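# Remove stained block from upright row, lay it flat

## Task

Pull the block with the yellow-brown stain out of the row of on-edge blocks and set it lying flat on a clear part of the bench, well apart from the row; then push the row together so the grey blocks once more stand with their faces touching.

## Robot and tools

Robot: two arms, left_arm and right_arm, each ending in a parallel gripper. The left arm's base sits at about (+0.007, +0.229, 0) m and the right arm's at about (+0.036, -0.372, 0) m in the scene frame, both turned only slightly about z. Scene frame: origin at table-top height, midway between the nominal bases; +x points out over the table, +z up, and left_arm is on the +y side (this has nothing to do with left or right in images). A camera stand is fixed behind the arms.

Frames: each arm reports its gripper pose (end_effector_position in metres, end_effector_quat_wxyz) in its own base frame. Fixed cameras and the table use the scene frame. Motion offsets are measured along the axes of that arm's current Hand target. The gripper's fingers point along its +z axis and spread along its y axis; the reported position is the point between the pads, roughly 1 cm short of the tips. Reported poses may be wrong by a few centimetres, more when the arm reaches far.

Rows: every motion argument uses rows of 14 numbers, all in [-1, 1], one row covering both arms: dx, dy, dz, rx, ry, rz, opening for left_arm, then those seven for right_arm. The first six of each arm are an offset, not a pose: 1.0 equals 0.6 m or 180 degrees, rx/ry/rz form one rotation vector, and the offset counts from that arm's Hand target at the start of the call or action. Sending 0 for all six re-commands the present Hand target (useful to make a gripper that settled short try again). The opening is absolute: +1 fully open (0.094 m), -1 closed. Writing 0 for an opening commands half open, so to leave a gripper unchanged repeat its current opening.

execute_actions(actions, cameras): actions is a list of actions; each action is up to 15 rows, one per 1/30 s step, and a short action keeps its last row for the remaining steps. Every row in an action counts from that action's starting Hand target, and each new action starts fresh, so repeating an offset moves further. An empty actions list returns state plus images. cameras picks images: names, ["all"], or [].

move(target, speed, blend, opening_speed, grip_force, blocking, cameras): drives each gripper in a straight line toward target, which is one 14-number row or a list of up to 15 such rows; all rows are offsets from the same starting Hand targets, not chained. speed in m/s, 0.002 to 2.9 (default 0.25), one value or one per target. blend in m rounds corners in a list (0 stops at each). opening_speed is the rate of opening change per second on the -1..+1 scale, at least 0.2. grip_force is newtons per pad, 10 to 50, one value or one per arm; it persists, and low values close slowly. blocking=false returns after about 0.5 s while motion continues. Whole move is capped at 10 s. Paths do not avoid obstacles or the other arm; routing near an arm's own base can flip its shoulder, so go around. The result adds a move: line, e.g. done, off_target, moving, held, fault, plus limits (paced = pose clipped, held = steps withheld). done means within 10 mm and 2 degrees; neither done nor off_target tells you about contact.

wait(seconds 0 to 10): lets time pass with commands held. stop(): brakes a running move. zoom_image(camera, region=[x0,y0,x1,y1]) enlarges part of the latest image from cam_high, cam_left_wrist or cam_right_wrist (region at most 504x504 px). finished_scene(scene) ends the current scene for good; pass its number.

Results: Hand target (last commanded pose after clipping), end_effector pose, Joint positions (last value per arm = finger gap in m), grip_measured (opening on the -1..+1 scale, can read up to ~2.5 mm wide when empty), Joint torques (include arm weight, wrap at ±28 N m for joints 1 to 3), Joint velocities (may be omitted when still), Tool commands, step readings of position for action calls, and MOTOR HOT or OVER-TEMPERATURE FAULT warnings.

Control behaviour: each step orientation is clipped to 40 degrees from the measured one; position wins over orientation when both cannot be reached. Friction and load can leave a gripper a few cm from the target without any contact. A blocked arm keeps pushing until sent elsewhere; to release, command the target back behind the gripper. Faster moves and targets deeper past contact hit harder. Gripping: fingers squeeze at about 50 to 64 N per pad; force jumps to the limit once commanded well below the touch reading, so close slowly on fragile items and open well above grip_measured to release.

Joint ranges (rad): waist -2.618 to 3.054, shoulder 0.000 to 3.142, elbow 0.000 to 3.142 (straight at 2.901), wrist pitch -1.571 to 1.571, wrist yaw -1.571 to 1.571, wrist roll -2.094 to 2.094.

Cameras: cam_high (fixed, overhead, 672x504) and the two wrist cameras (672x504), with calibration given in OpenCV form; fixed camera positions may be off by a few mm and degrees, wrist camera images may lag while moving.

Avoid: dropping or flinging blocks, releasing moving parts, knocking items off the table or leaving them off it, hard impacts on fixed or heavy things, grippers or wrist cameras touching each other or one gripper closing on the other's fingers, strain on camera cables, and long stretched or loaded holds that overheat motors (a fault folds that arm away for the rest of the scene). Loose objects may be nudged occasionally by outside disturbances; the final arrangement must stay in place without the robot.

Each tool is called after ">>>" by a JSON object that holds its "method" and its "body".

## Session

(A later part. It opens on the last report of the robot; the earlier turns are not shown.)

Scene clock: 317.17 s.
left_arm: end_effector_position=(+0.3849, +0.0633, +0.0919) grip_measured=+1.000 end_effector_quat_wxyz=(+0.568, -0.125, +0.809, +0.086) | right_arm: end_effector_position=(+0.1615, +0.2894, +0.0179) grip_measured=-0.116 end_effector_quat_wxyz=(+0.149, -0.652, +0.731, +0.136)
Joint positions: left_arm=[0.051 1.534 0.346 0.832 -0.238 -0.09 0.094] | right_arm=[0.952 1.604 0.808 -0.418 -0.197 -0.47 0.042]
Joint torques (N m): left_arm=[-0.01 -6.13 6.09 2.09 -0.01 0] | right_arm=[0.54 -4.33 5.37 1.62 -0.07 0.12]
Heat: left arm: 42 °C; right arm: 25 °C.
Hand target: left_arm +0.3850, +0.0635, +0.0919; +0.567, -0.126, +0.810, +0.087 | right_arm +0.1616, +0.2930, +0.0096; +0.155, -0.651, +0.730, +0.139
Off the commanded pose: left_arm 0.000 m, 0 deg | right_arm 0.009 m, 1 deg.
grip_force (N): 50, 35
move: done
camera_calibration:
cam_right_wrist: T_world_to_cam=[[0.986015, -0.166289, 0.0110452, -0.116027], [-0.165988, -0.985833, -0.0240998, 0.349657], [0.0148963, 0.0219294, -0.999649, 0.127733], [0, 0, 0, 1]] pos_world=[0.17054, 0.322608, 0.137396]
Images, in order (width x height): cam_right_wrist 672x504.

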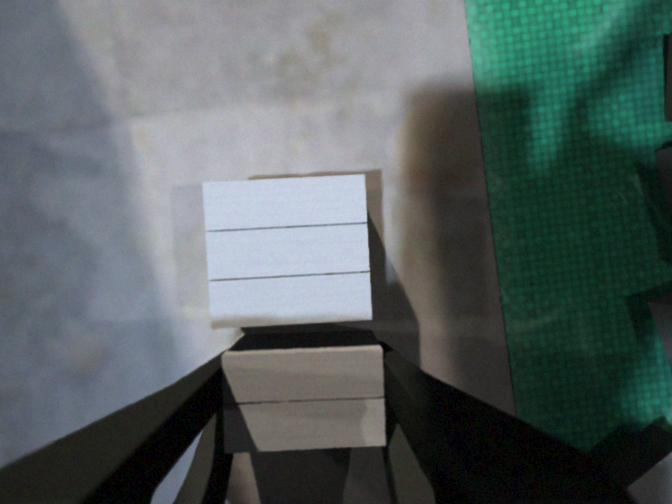

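>>> {"method": "move", "body": {"target": [[0,0,0,0,0,0,1,-0.0270,0.0040,-0.0520,-0.0011,0,-0.0025,-0.24],[0,0,0,0,0,0,1,-0.0032,0.0040,0.0013,-0.0011,0,-0.0025,-0.24]], "speed": [0.1,0.06], "cameras": ["cam_right_wrist"]}}

>>> {"method": "zoom_image", "body": {"camera": "cam_right_wrist", "region": [180, 200, 440, 460]}}

Scene clock: 345.83 s.
left_arm: end_effector_position=(+0.3849, +0.0633, +0.0919) grip_measured=+1.000 end_effector_quat_wxyz=(+0.568, -0.125, +0.809, +0.086) | right_arm: end_effector_position=(+0.1607, +0.2927, +0.0181) grip_measured=-0.116 end_effector_quat_wxyz=(+0.152, -0.655, +0.727, +0.136)
Joint positions: left_arm=[0.051 1.534 0.346 0.832 -0.238 -0.09 0.094] | right_arm=[0.961 1.608 0.81 -0.408 -0.194 -0.47 0.042]
Joint torques (N m): left_arm=[-0.01 -6.11 6.06 2.08 -0.04 -0.01] | right_arm=[0.53 -4.37 5.6 1.51 -0.1 0.13]
Heat: left arm: 43 °C; right arm: 25 °C.
Hand target: left_arm +0.3850, +0.0635, +0.0919; +0.567, -0.126, +0.810, +0.087 | right_arm +0.1594, +0.2953, +0.0096; +0.154, -0.654, +0.727, +0.139
Off the commanded pose: left_arm 0.000 m, 0 deg | right_arm 0.009 m, 0 deg.
grip_force (N): 50, 35
move: done
camera_calibration:
cam_right_wrist: T_world_to_cam=[[0.987159, -0.158843, 0.0169006, -0.117218], [-0.158304, -0.986949, -0.0295073, 0.35193], [0.021367, 0.0264529, -0.999422, 0.125393], [0, 0, 0, 1]] pos_world=[0.168746, 0.3254, 0.137686]
Images, in order (width x height): cam_right_wrist 672x504.

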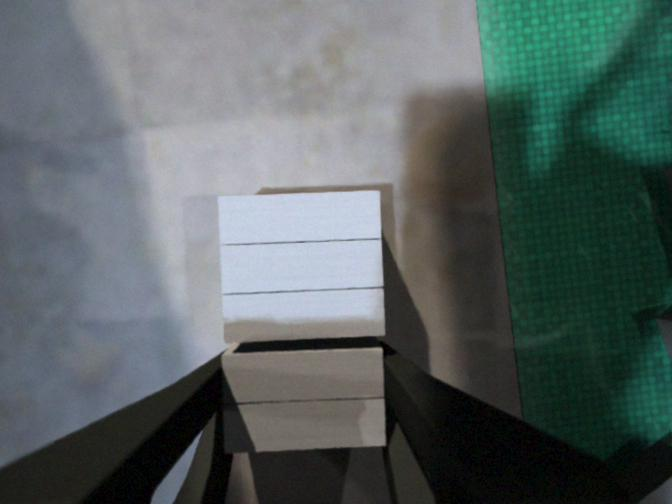

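Scaled by 1.938 from the camera's 672x504 image, which has a finer 960x720 frame.

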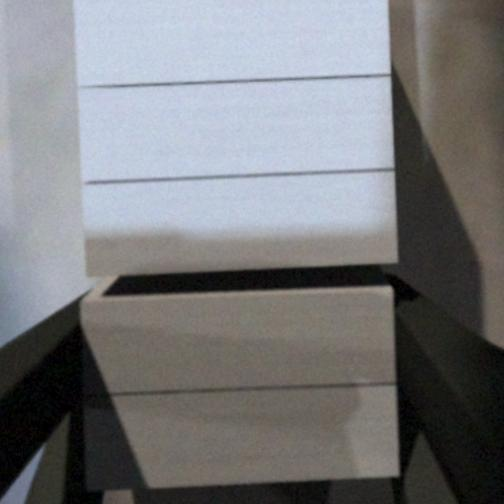

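>>> {"method": "move", "body": {"target": [0,0,0,0,0,0,1,-0.0213,-0.0017,-0.0032,0,0,0,-0.24], "speed": 0.03, "cameras": ["cam_right_wrist"]}}

>>> {"method": "zoom_image", "body": {"camera": "cam_right_wrist", "region": [180, 200, 440, 460]}}

Scene clock: 353.23 s.
left_arm: end_effector_position=(+0.3849, +0.0633, +0.0919) grip_measured=+1.000 end_effector_quat_wxyz=(+0.568, -0.125, +0.809, +0.086) | right_arm: end_effector_position=(+0.1597, +0.2968, +0.0179) grip_measured=-0.116 end_effector_quat_wxyz=(+0.152, -0.655, +0.728, +0.136)
Joint positions: left_arm=[0.051 1.534 0.346 0.832 -0.238 -0.09 0.094] | right_arm=[0.974 1.619 0.821 -0.407 -0.189 -0.457 0.042]
Joint torques (N m): left_arm=[-0.01 -6.08 6.06 2.09 -0.03 0.01] | right_arm=[0.85 -3.77 9.52 1.18 -0.09 0.15]
Heat: left arm: 43 °C; right arm: 25 °C.
Hand target: left_arm +0.3850, +0.0635, +0.0919; +0.567, -0.126, +0.810, +0.087 | right_arm +0.1616, +0.3061, +0.0166; +0.155, -0.654, +0.727, +0.139
Off the commanded pose: left_arm 0.000 m, 0 deg | right_arm 0.010 m, 1 deg.
grip_force (N): 50, 35
move: done
camera_calibration:
cam_right_wrist: T_world_to_cam=[[0.98691, -0.160395, 0.016784, -0.11509], [-0.159888, -0.986735, -0.0281193, 0.355932], [0.0210715, 0.0250677, -0.999464, 0.125614], [0, 0, 0, 1]] pos_world=[0.167845, 0.329602, 0.137487]
Images, in order (width x height): cam_right_wrist 672x504.

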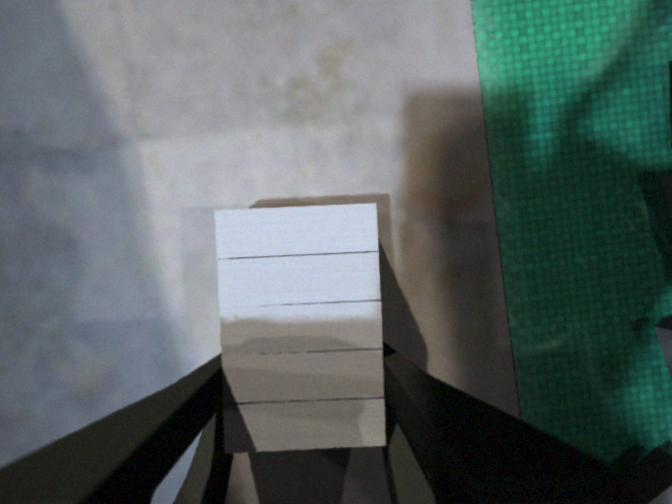

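Scaled by 1.938 from the camera's 672x504 image, which has a finer 960x720 frame.

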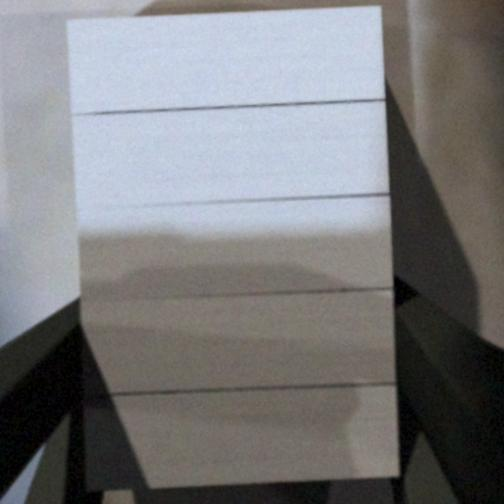

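>>> {"method": "move", "body": {"target": [[0,0,0,0,0,0,1,0.0123,0.0002,-0.0054,0,0,0,-0.24],[0,0,0,0,0,0,1,0.0123,0.0002,-0.0054,0,0,0,0.3],[0,0,0,0,0,0,1,-0.0048,0.0007,-0.1257,0,0,0,0.3],[0,0,0,0,0,0,1,0.1155,-0.0047,-0.2337,0,0,0,0.3]], "speed": [0.03,0.1,0.1,0.25], "blend": [0,0,0.02,0], "cameras": ["cam_right_wrist","cam_high"]}}

>>> {"method": "zoom_image", "body": {"camera": "cam_right_wrist", "region": [180, 0, 460, 240]}}

>>> {"method": "zoom_image", "body": {"camera": "cam_high", "region": [330, 340, 430, 420]}}

>>> {"method": "zoom_image", "body": {"camera": "cam_high", "region": [470, 200, 570, 280]}}

Scene clock: 365.10 s.
left_arm: end_effector_position=(+0.3849, +0.0633, +0.0919) grip_measured=+1.000 end_effector_quat_wxyz=(+0.568, -0.125, +0.809, +0.086) | right_arm: end_effector_position=(+0.1596, +0.1888, +0.1193) grip_measured=+0.298 end_effector_quat_wxyz=(+0.162, -0.652, +0.730, +0.128)
Joint positions: left_arm=[0.051 1.534 0.346 0.832 -0.238 -0.09 0.094] | right_arm=[0.667 1.157 0.879 -0.974 -0.273 -0.747 0.061]
Joint torques (N m): left_arm=[0.03 -6.11 6.06 2.1 -0.02 0.01] | right_arm=[-0.7 -3.81 6.69 0.75 -0.32 -0.13]
Heat: left arm: 43 °C; right arm: 25 °C.
Hand target: left_arm +0.3850, +0.0635, +0.0919; +0.567, -0.126, +0.810, +0.087 | right_arm +0.1517, +0.1861, +0.1165; +0.154, -0.654, +0.727, +0.139
Off the commanded pose: left_arm 0.000 m, 0 deg | right_arm 0.009 m, 2 deg.
grip_force (N): 50, 35
move: done
camera_calibration:
cam_right_wrist: T_world_to_cam=[[0.98412, -0.172851, 0.0403882, -0.133963], [-0.171461, -0.984544, -0.0356894, 0.254658], [0.0459329, 0.0281977, -0.998546, 0.224979], [0, 0, 0, 1]] pos_world=[0.165166, 0.221223, 0.239151]
Images, in order (width x height): cam_high 672x504, cam_right_wrist 672x504.

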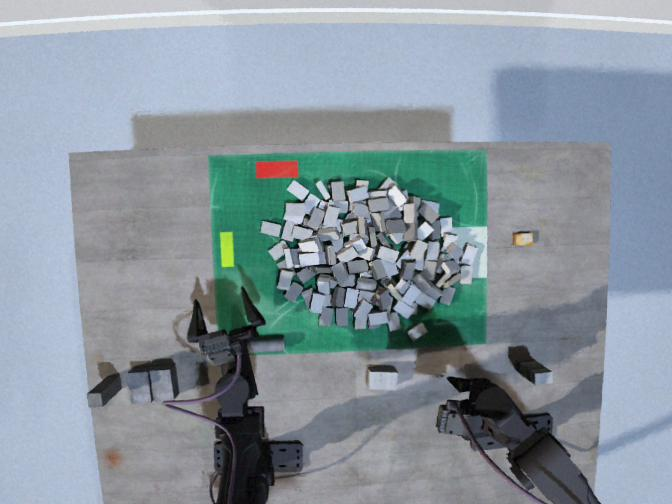

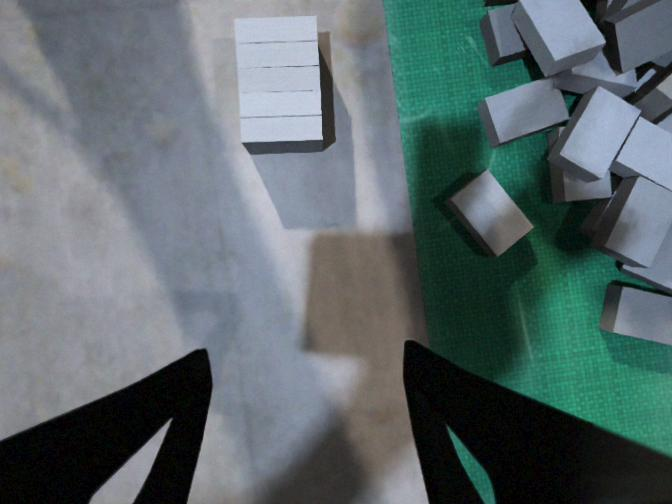

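Scaled by 1.800 from the camera's 672x504 image, which has a finer 960x720 frame.

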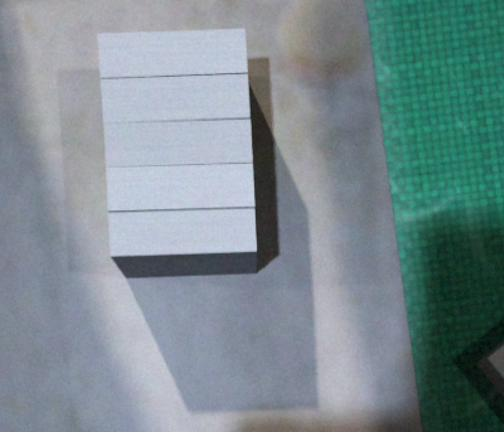

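Scaled by 5.040 from the camera's 672x504 image, which has a finer 960x720 frame.

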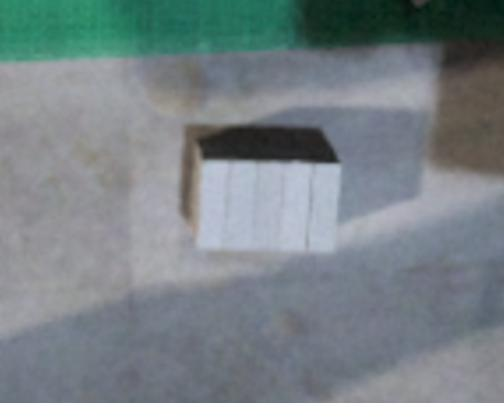

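Scaled by 5.040 from the camera's 672x504 image, which has a finer 960x720 frame.

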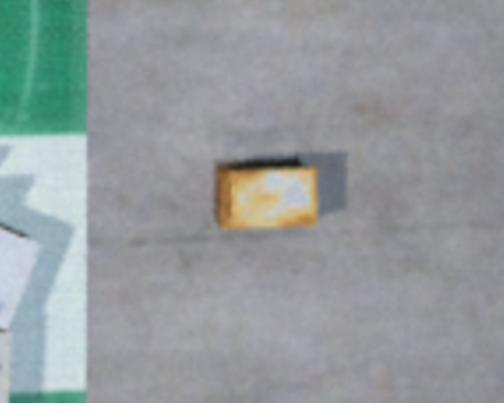

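>>> {"method": "finished_scene", "body": {"scene": 2}}

The scene is finished: the task was done.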